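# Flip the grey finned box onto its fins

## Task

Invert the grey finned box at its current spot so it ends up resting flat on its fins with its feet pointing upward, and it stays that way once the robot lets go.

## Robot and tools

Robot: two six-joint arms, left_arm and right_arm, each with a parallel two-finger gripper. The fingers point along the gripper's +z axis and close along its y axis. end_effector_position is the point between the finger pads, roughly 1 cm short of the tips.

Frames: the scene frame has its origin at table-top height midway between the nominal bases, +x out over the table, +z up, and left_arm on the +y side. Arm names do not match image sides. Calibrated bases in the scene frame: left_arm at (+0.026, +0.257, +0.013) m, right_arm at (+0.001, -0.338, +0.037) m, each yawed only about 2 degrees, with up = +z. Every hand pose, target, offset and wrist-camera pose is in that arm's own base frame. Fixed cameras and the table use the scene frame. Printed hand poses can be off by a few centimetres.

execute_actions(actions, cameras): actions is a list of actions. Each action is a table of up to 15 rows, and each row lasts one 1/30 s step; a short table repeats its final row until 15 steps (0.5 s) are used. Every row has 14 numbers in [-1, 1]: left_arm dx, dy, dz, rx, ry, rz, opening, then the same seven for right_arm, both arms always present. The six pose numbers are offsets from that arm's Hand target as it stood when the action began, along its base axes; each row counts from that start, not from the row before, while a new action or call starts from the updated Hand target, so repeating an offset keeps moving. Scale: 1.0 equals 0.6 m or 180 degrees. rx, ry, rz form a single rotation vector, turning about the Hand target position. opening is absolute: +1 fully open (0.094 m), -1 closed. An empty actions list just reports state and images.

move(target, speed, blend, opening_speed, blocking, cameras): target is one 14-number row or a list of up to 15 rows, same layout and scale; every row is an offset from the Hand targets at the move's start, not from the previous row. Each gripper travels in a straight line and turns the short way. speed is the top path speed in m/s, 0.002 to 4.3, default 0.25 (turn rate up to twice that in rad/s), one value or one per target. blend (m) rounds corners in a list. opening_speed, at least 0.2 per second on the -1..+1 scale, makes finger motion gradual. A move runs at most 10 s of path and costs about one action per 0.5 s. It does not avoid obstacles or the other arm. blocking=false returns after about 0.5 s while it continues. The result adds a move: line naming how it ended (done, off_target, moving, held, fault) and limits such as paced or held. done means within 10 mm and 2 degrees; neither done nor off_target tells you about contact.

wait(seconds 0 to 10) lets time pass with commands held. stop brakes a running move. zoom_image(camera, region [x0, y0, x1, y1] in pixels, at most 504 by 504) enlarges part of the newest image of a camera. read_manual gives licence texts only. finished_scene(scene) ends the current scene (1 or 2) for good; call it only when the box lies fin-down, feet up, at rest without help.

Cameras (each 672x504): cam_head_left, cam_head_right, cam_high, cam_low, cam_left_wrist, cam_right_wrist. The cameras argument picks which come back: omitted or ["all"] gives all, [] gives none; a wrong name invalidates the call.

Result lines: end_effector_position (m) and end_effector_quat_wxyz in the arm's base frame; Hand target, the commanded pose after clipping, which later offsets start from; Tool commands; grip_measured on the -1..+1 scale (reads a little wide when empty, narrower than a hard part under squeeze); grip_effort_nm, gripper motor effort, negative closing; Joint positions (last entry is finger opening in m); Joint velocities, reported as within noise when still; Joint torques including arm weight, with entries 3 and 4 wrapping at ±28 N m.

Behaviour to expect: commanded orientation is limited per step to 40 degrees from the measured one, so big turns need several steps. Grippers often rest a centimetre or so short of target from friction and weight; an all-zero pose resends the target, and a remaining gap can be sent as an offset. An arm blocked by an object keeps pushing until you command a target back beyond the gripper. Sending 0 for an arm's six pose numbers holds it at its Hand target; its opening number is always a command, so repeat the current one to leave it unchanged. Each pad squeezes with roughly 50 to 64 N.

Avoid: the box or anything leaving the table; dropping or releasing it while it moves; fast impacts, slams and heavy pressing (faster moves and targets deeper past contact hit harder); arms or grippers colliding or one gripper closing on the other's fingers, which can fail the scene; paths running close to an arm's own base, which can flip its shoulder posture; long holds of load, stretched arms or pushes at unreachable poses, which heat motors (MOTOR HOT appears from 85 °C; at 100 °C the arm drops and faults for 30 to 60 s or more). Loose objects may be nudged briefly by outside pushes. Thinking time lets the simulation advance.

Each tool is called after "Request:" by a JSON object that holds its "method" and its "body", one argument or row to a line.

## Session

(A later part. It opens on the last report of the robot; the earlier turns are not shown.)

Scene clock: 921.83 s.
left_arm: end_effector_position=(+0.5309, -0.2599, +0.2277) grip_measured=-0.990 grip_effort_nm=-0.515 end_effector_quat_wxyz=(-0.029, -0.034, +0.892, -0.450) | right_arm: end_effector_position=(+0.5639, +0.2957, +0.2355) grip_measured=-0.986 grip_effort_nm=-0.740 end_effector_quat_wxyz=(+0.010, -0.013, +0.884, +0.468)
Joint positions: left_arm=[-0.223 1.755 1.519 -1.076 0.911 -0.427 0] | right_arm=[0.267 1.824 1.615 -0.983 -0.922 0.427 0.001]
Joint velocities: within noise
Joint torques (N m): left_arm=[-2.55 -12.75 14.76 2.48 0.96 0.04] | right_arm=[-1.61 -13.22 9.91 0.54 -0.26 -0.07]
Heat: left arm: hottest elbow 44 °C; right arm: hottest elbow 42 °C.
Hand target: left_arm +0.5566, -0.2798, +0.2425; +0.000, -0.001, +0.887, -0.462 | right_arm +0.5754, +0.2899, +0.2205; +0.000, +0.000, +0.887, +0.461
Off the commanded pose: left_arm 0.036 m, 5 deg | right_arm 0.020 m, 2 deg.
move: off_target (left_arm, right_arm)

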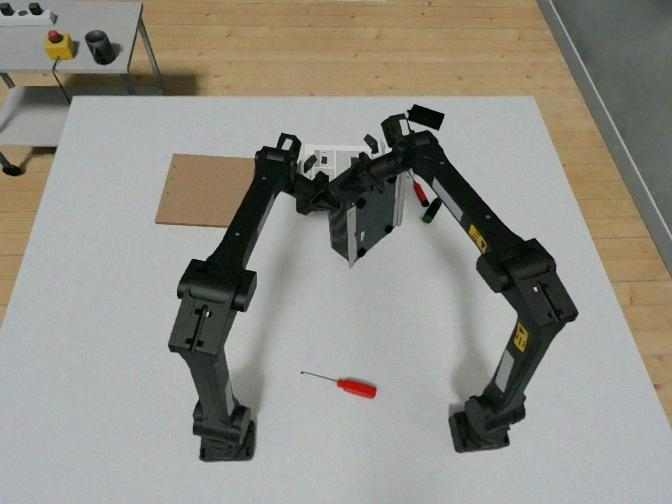

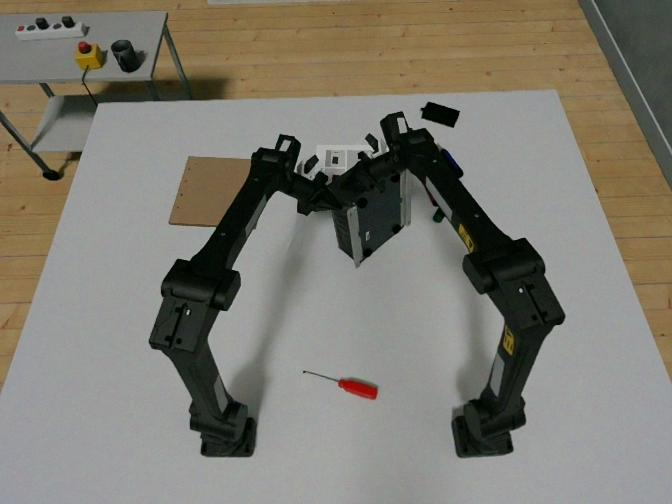

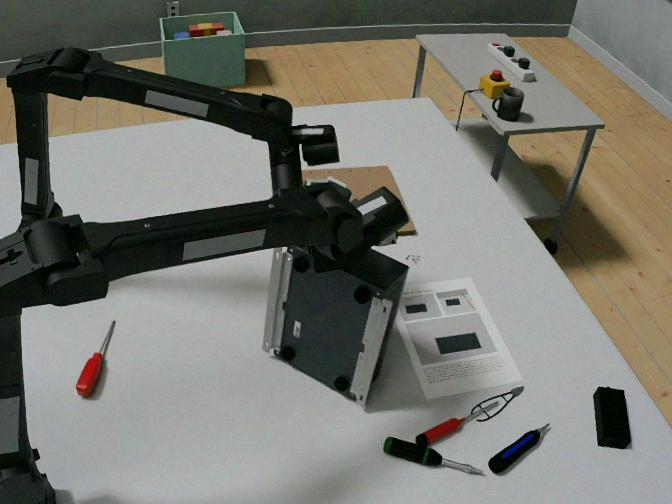

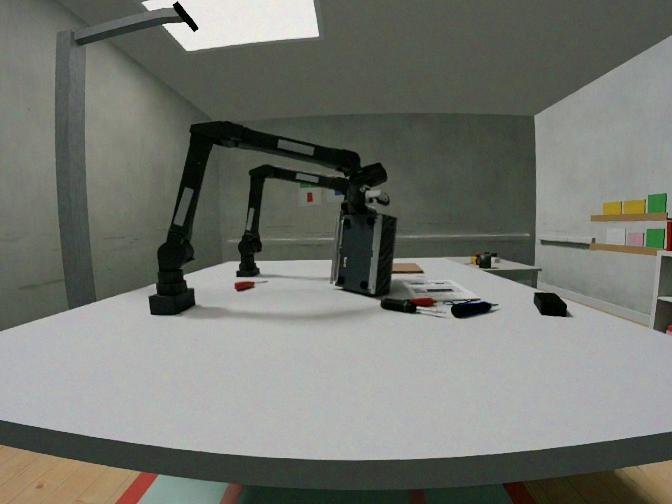

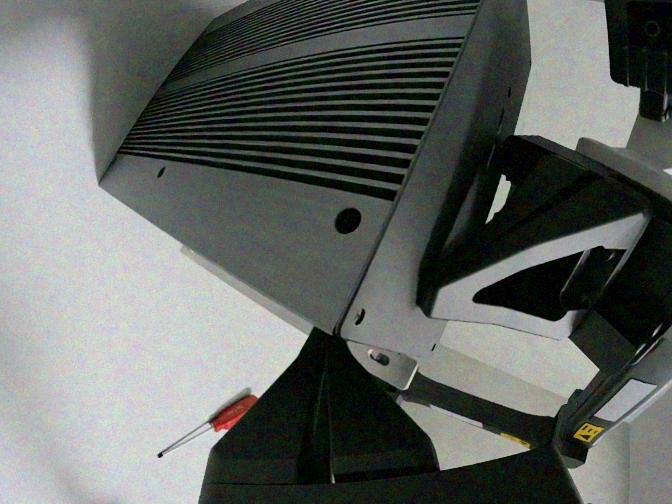

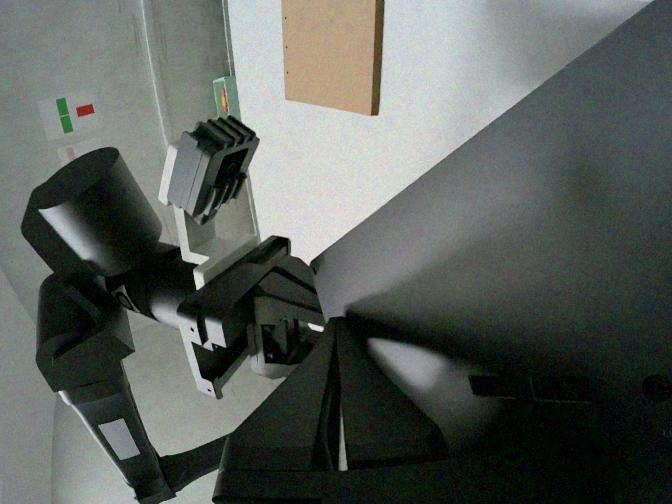

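Request:
{"method": "move", "body": {
  "target": [
    [0,0.12,0.0,0,0,0,-1,0,0,0.13,0,0,0,-1],
    [0.17,0.12,-0.03,0,0,0,-1,0,-0.28,0.13,0,0,0,-1],
    [0.17,-0.087,-0.08,0,0,0,-1,-0.119,-0.28,-0.09,0,0,0,-1]
  ],
  "speed": [0.1,0.15,0.1]
}}

Scene clock: 943.07 s.
left_arm: end_effector_position=(+0.6467, -0.3269, +0.2059) grip_measured=-0.990 grip_effort_nm=-0.515 end_effector_quat_wxyz=(+0.000, +0.002, +0.887, -0.463) | right_arm: end_effector_position=(+0.5010, +0.1257, +0.1585) grip_measured=-0.986 grip_effort_nm=-0.740 end_effector_quat_wxyz=(-0.015, +0.005, +0.888, +0.460)
Joint positions: left_arm=[-0.279 2.088 1.948 -1.058 0.909 -0.458 0] | right_arm=[-0.028 1.768 1.343 -1.224 -0.955 -0.057 0.001]
Joint velocities: within noise
Joint torques (N m): left_arm=[-1.03 -17.79 11.54 1.81 0.43 -0.25] | right_arm=[-1.61 -15.44 7.15 0.69 -0.72 -0.17]
Heat: left arm: hottest elbow 49 °C; right arm: hottest elbow 44 °C.
Hand target: left_arm +0.6585, -0.3321, +0.1946; +0.000, -0.001, +0.887, -0.462 | right_arm +0.5040, +0.1218, +0.1666; +0.000, +0.000, +0.887, +0.461
Off the commanded pose: left_arm 0.017 m, 0 deg | right_arm 0.009 m, 2 deg.
move: off_target (left_arm)

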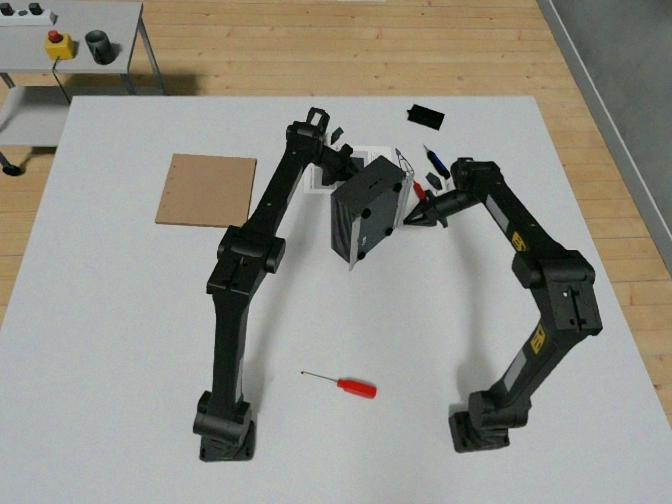

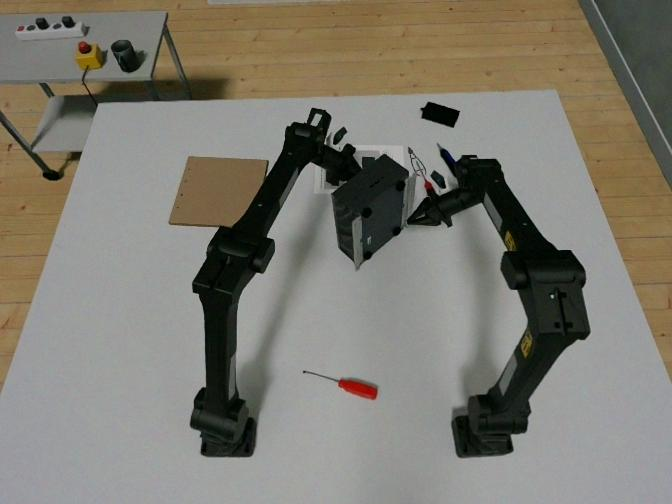

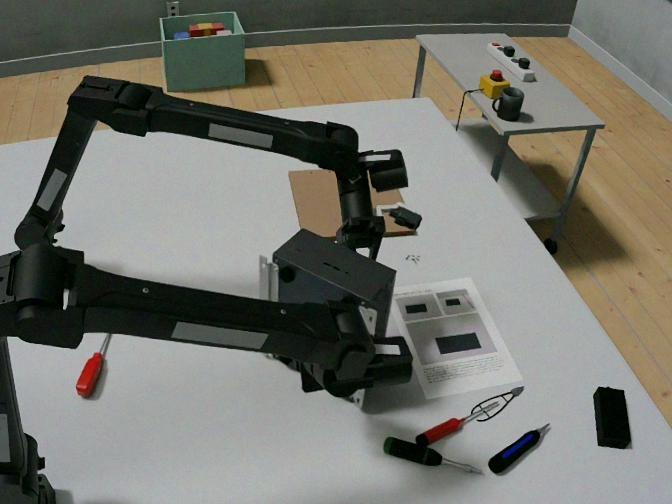

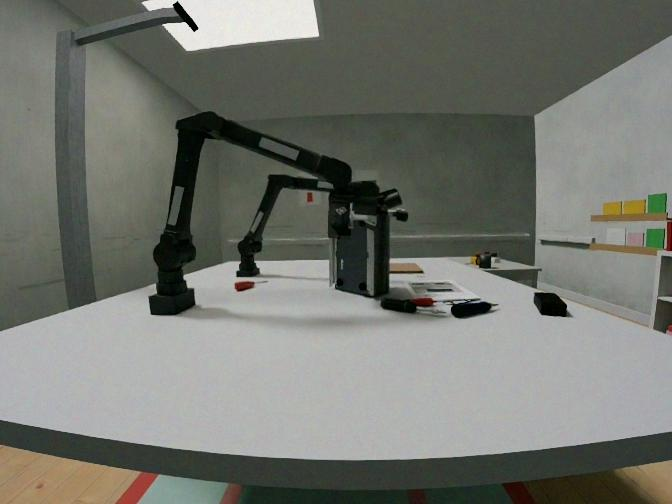

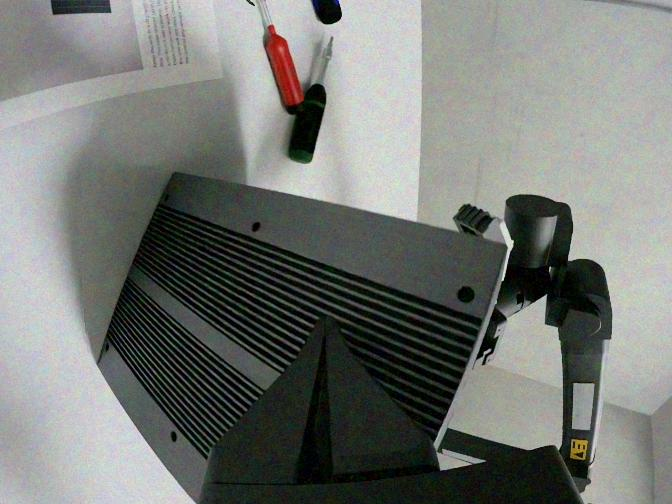

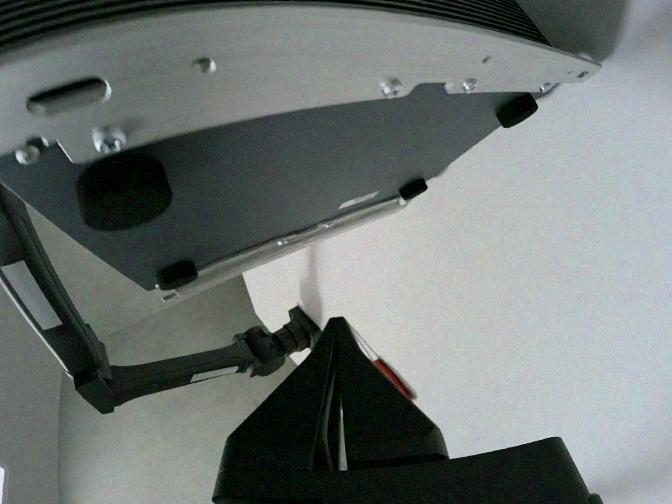

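Request:
{"method": "move", "body": {
  "target": [
    [0.05,0.05,0,0,0,0,-1,0.03,0.12,0.03,0,0,0,-1],
    [0.08,0.08,-0.02,0,0,0,-1,0.2,0.26,0.03,0,0,0,-1]
  ],
  "speed": 0.06
}}

Scene clock: 954.33 s.
left_arm: end_effector_position=(+0.7183, -0.2439, +0.1892) grip_measured=-0.990 grip_effort_nm=-0.515 end_effector_quat_wxyz=(+0.025, -0.027, +0.888, -0.458) | right_arm: end_effector_position=(+0.6139, +0.2510, +0.1850) grip_measured=-0.986 grip_effort_nm=-0.740 end_effector_quat_wxyz=(-0.003, +0.022, +0.887, +0.461)
Joint positions: left_arm=[-0.146 2.242 2.175 -1.193 0.916 -0.362 0] | right_arm=[0.179 1.972 1.713 -1.041 -0.931 0.365 0.001]
Joint velocities: within noise
Joint torques (N m): left_arm=[-5.36 -20.42 11.29 -0.12 1.23 0.07] | right_arm=[2.32 -16.26 11.66 1.52 -0.38 -0.07]
Heat: left arm: hottest elbow 48 °C; right arm: hottest elbow 44 °C.
Hand target: left_arm +0.7065, -0.2840, +0.1824; +0.000, -0.001, +0.887, -0.462 | right_arm +0.6239, +0.2780, +0.1844; +0.000, +0.000, +0.887, +0.461
Off the commanded pose: left_arm 0.042 m, 4 deg | right_arm 0.029 m, 2 deg.
move: off_target (left_arm, right_arm)

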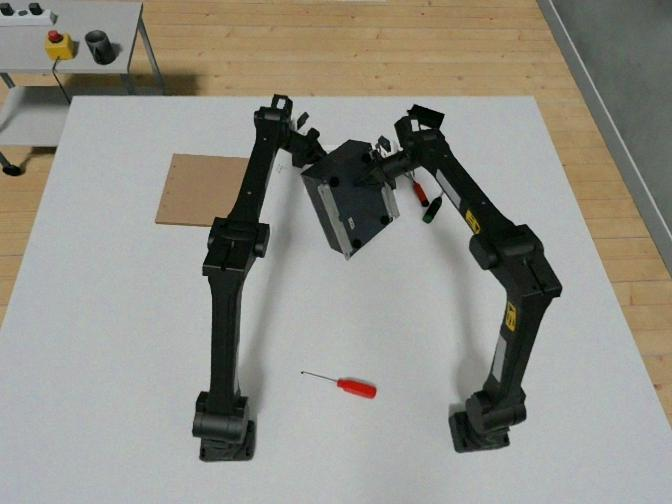

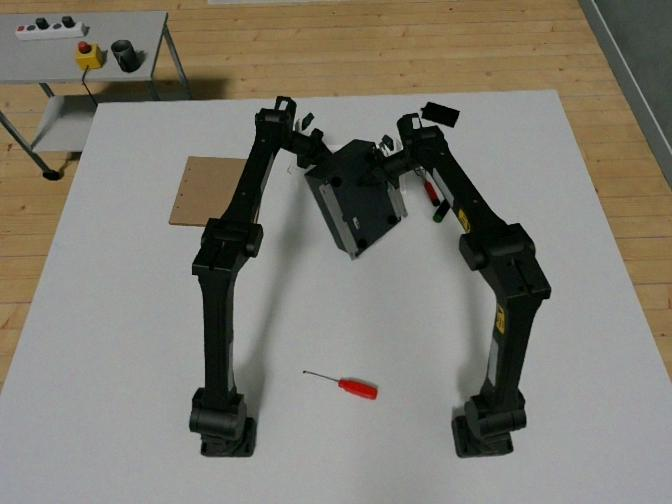

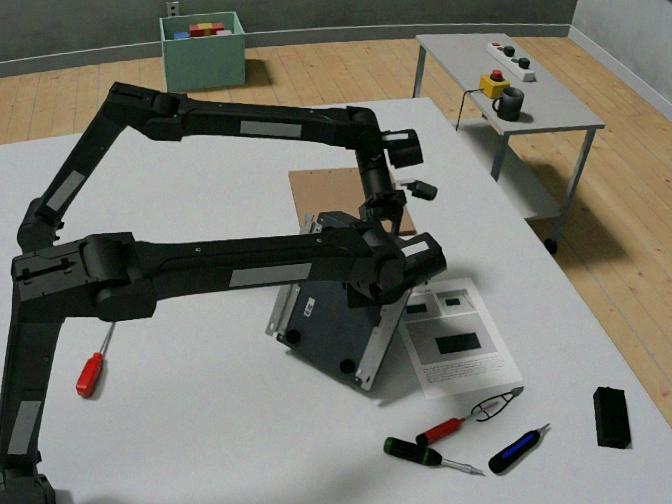

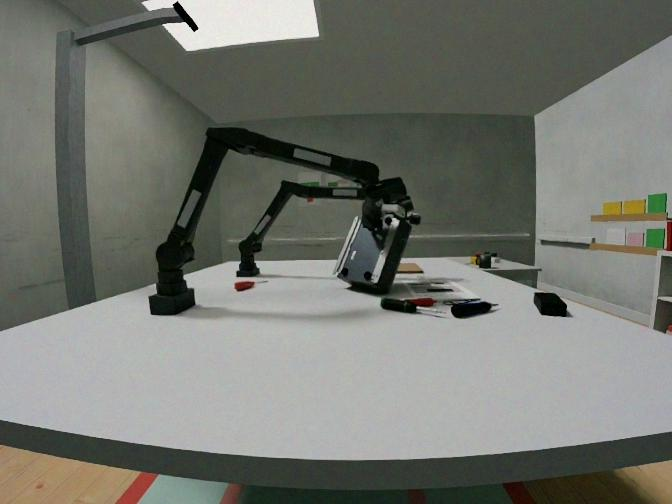

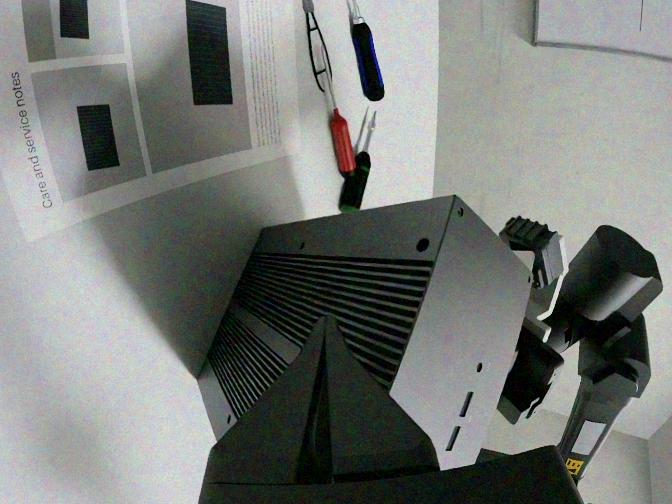

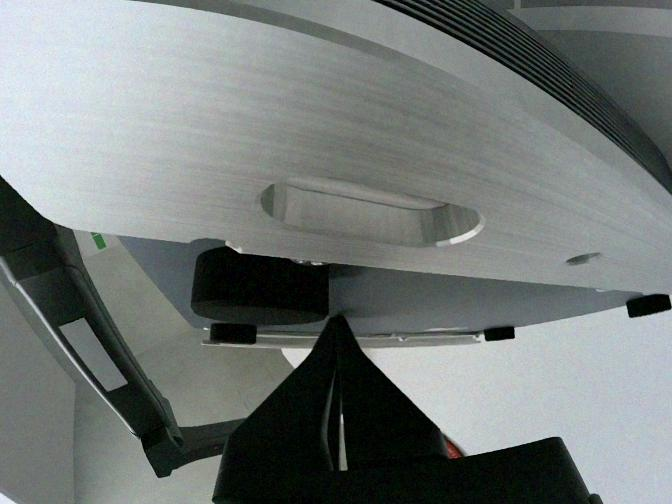

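Request:
{"method": "move", "body": {
  "target": [
    [0.05,0.085,-0.06,0,0,0,-1,-0.03,-0.05,0,0,0,0,-1],
    [0.085,0.16,-0.14,0,0,0,-1,-0.06,-0.1,0,0,0,0,-1],
    [0.095,0.21,-0.245,0,0,0,-1,-0.1,-0.15,0,0,0,0,-1]
  ],
  "speed": 0.05,
  "blend": [0.02,0.02,0]
}}

Scene clock: 966.87 s.
left_arm: end_effector_position=(+0.7541, -0.1635, +0.0494) grip_measured=-0.990 grip_effort_nm=-0.515 end_effector_quat_wxyz=(-0.006, -0.005, +0.887, -0.461) | right_arm: end_effector_position=(+0.5629, +0.1954, +0.1733) grip_measured=-0.986 grip_effort_nm=-0.740 end_effector_quat_wxyz=(-0.010, +0.001, +0.888, +0.459)
Joint positions: left_arm=[-0.03 2.562 2.407 -1.385 0.958 -0.057 0] | right_arm=[0.098 1.874 1.54 -1.128 -0.95 0.157 0.001]
Joint velocities: within noise
Joint torques (N m): left_arm=[-0.03 -21.71 11.99 0.84 0.74 0.04] | right_arm=[-1.14 -18.26 7.65 0.51 -0.76 -0.16]
Heat: left arm: hottest elbow 48 °C; right arm: hottest elbow 44 °C.
Hand target: left_arm +0.7636, -0.1580, +0.0356; +0.000, -0.001, +0.887, -0.462 | right_arm +0.5639, +0.1879, +0.1844; +0.000, +0.000, +0.887, +0.461
Off the commanded pose: left_arm 0.018 m, 1 deg | right_arm 0.013 m, 1 deg.
move: off_target (left_arm, right_arm)

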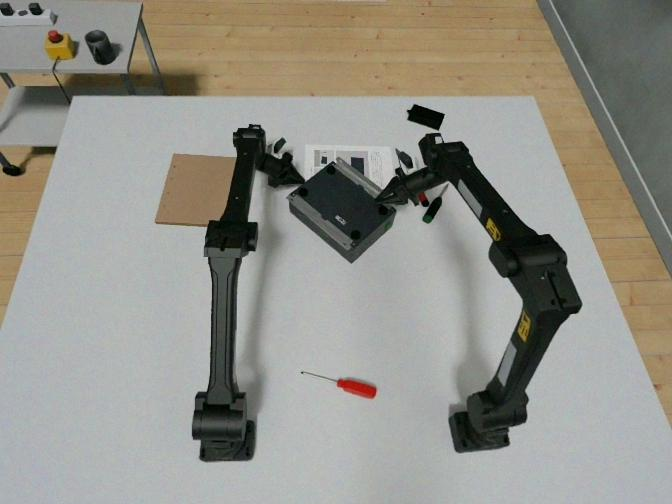

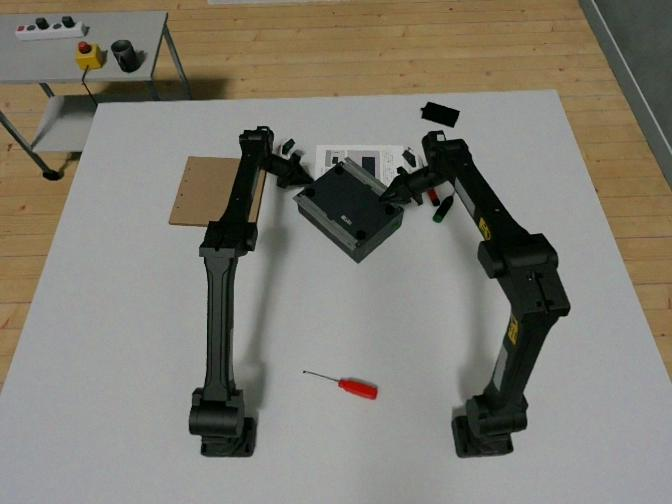

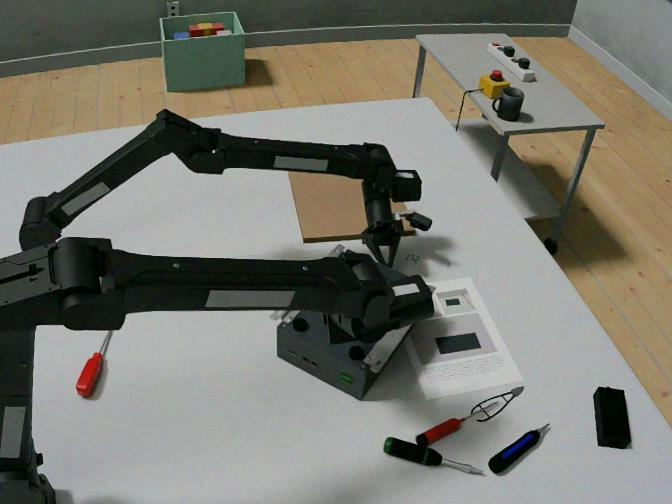

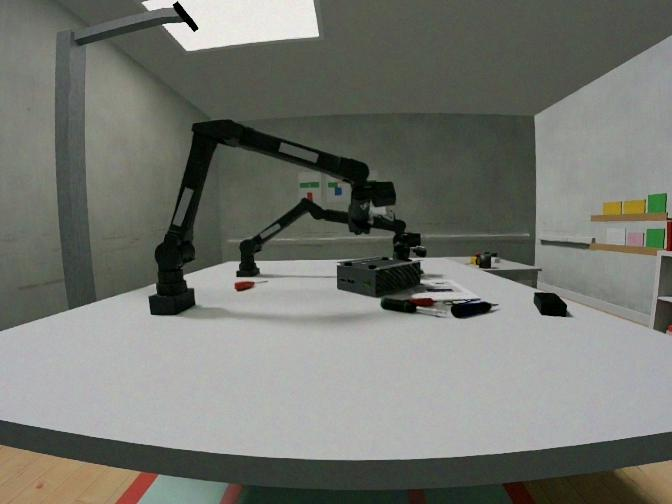

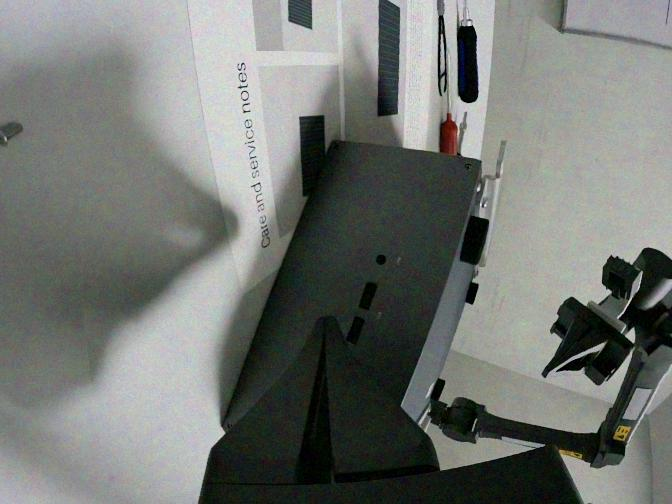

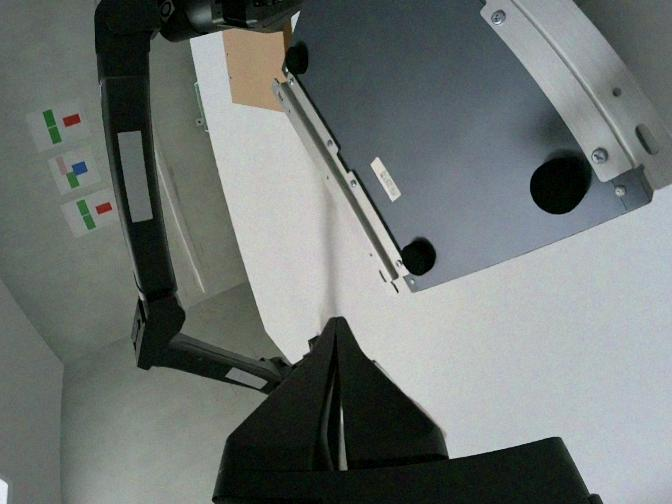

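Request:
{"method": "move", "body": {
  "target": [
    [0,0.03,0,0,0,0,-1,0.1,-0.2,0,0,0,0,-1],
    [0,0.03,0,0,0,0,-1,0.367,-0.2,0,0,0,0,-1],
    [0.01,0,0,0,0,0,-1,0.367,-0.15,-0.285,0,0,0,-1],
    [0.01,-0.01,0,0,0,0,-1,0.367,-0.05,-0.285,0,0,0,-1]
  ],
  "speed": 0.15,
  "cameras": ["cam_head_left","cam_right_wrist"]
}}

Scene clock: 983.67 s.
left_arm: end_effector_position=(+0.7618, -0.1573, +0.0512) grip_measured=-0.990 grip_effort_nm=-0.515 end_effector_quat_wxyz=(+0.002, -0.002, +0.887, -0.461) | right_arm: end_effector_position=(+0.7781, +0.1618, -0.0041) grip_measured=-0.986 grip_effort_nm=-0.735 end_effector_quat_wxyz=(-0.015, +0.002, +0.887, +0.462)
Joint positions: left_arm=[-0.021 2.587 2.46 -1.406 0.958 -0.045 0] | right_arm=[0.027 2.805 2.744 -1.514 -0.961 0.03 0.001]
Joint velocities: within noise
Joint torques (N m): left_arm=[-1.38 -21.66 12.01 1.11 0.73 -0.25] | right_arm=[-0.79 -28.04 7.94 0.83 -0.58 0.01]
Heat: left arm: hottest elbow 50 °C; right arm: hottest elbow 44 °C.
Hand target: left_arm +0.7696, -0.1640, +0.0355; +0.000, -0.001, +0.887, -0.462 | right_arm +0.7842, +0.1579, +0.0137; +0.000, +0.000, +0.887, +0.461
Off the commanded pose: left_arm 0.019 m, 0 deg | right_arm 0.019 m, 2 deg.
move: off_target (left_arm, right_arm)
Images, in order (width x height): cam_head_left 672x504, cam_right_wrist 672x504.

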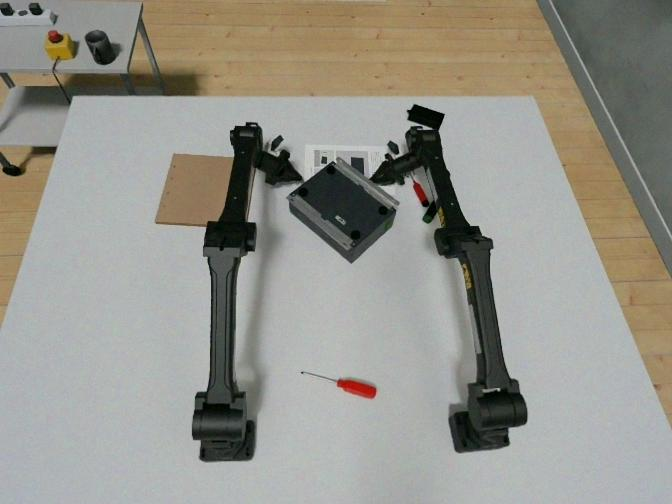

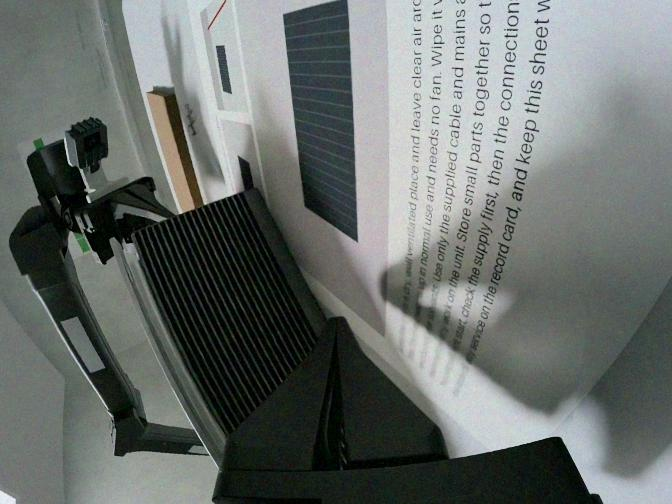

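Request:
{"method": "move", "body": {
  "target": [
    [-0.36,-0.05,0.01,0,0,0,-1,-0.37,0.08,0.02,0,0,0,-1]
  ],
  "speed": 0.07,
  "cameras": ["cam_head_left","cam_low","cam_right_wrist"]
}}

Scene clock: 991.40 s.
left_arm: end_effector_position=(+0.5723, -0.1547, +0.0350) grip_measured=-0.990 grip_effort_nm=-0.515 end_effector_quat_wxyz=(+0.023, -0.022, +0.890, -0.454) | right_arm: end_effector_position=(+0.5709, +0.1654, +0.0087) grip_measured=-0.986 grip_effort_nm=-0.740 end_effector_quat_wxyz=(+0.007, +0.028, +0.889, +0.456)
Joint positions: left_arm=[-0.027 2.024 1.37 -0.778 0.937 -0.147 0] | right_arm=[0.047 2.074 1.371 -0.736 -0.941 0.177 0.001]
Joint velocities: within noise
Joint torques (N m): left_arm=[-6.42 -18.78 5.63 0.64 1.3 -0.24] | right_arm=[5.25 -19.84 6 0.98 -0.97 0.11]
Heat: left arm: hottest elbow 48 °C; right arm: hottest elbow 44 °C.
Hand target: left_arm +0.5536, -0.1941, +0.0416; +0.000, -0.001, +0.887, -0.462 | right_arm +0.5622, +0.2060, +0.0257; +0.000, +0.000, +0.887, +0.461
Off the commanded pose: left_arm 0.044 m, 4 deg | right_arm 0.045 m, 3 deg.
move: off_target (left_arm, right_arm)
Images, in order (width x height): cam_head_left 672x504, cam_low 672x504, cam_right_wrist 672x504.

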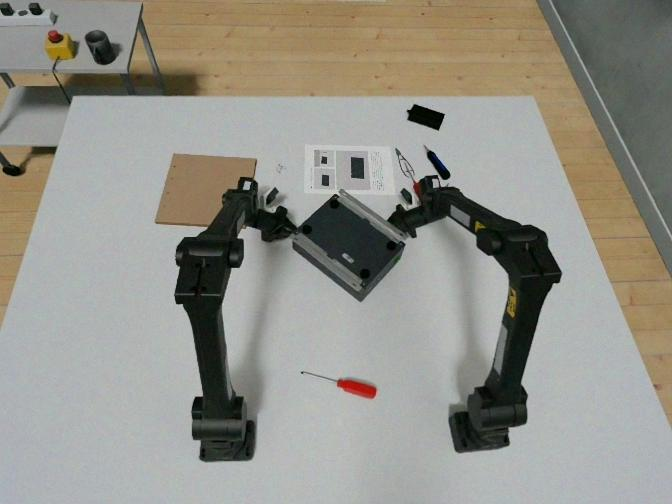

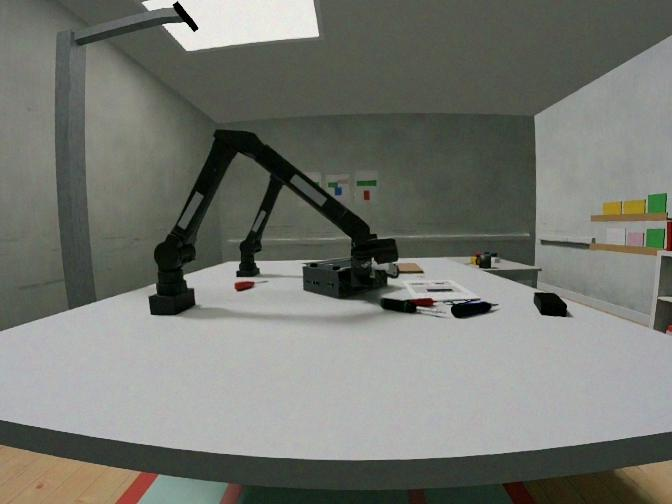

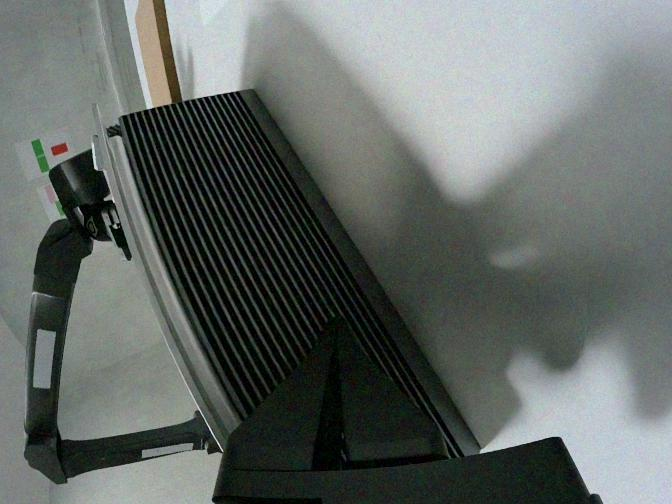

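Request:
{"method": "move", "body": {
  "target": [
    [-0.12,-0.03,0,0,0,0,-1,-0.14,0.03,0,0,0,0,-1],
    [-0.1,0.25,0,0,0,0,-1,-0.12,-0.25,0,0,0,0,-1],
    [-0.1,0.25,0.2,0,0,0,-1,-0.12,-0.25,0.2,0,0,0,-1]
  ],
  "speed": [0.07,0.12,0.2],
  "cameras": ["cam_head_left","cam_low","cam_high"]
}}

Scene clock: 1001.27 s.
left_arm: end_effector_position=(+0.4840, -0.0472, +0.1530) grip_measured=-0.990 grip_effort_nm=-0.515 end_effector_quat_wxyz=(-0.012, -0.011, +0.885, -0.465) | right_arm: end_effector_position=(+0.4782, +0.0621, +0.1363) grip_measured=-0.986 grip_effort_nm=-0.735 end_effector_quat_wxyz=(-0.014, +0.007, +0.886, +0.464)
Joint positions: left_arm=[0.193 1.791 1.348 -1.415 0.938 0.314 0] | right_arm=[-0.162 1.789 1.298 -1.34 -0.941 -0.28 0.001]
Joint velocities: within noise
Joint torques (N m): left_arm=[-0.62 -13.98 10.07 -0.23 0.5 0.01] | right_arm=[-1.73 -13.27 9.22 -0.29 -0.47 -0.2]
Heat: left arm: hottest elbow 47 °C; right arm: hottest elbow 43 °C.
Hand target: left_arm +0.4936, -0.0440, +0.1616; +0.000, -0.001, +0.887, -0.462 | right_arm +0.4901, +0.0561, +0.1456; +0.000, +0.000, +0.887, +0.461
Off the commanded pose: left_arm 0.013 m, 2 deg | right_arm 0.016 m, 2 deg.
move: off_target (left_arm, right_arm)
Images, in order (width x height): cam_head_left 672x504, cam_high 672x504, cam_low 672x504.

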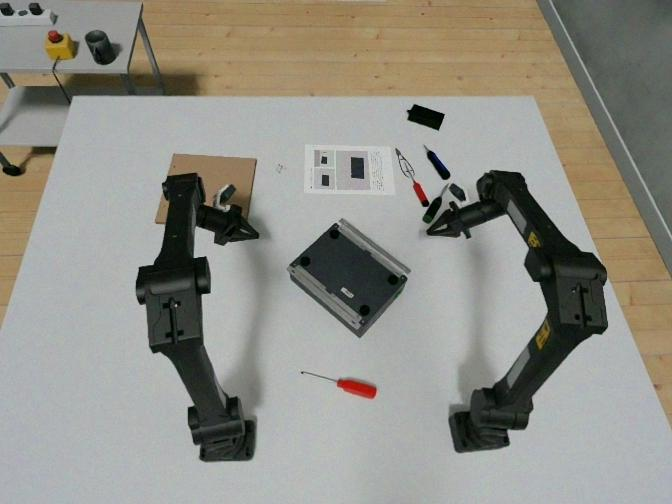

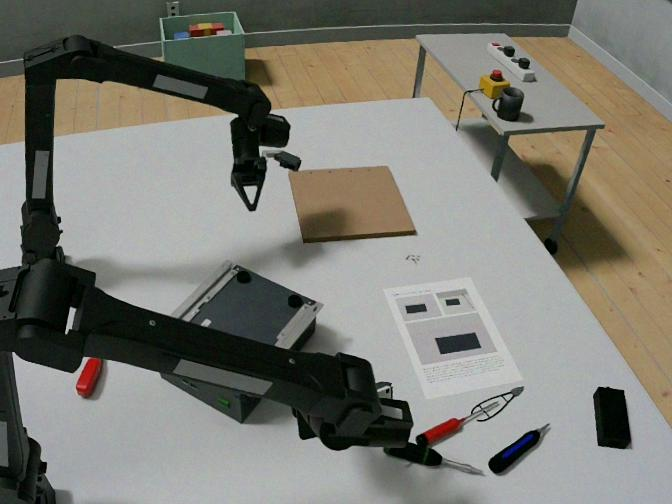

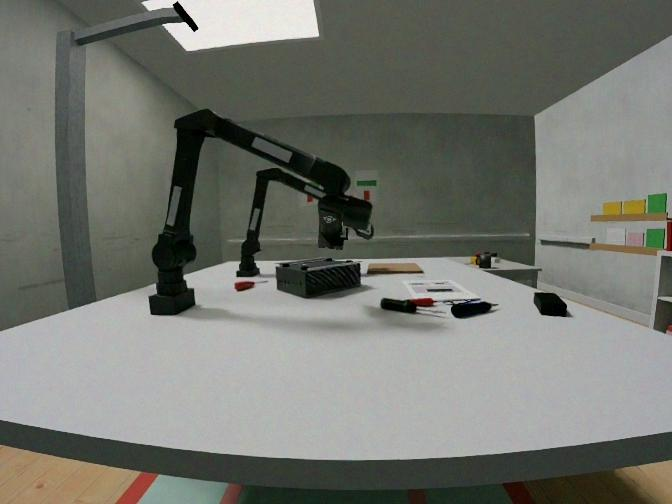

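Request:
{"method": "finished_scene", "body": {
  "scene": 1
}}

The scene is finished: the task was done.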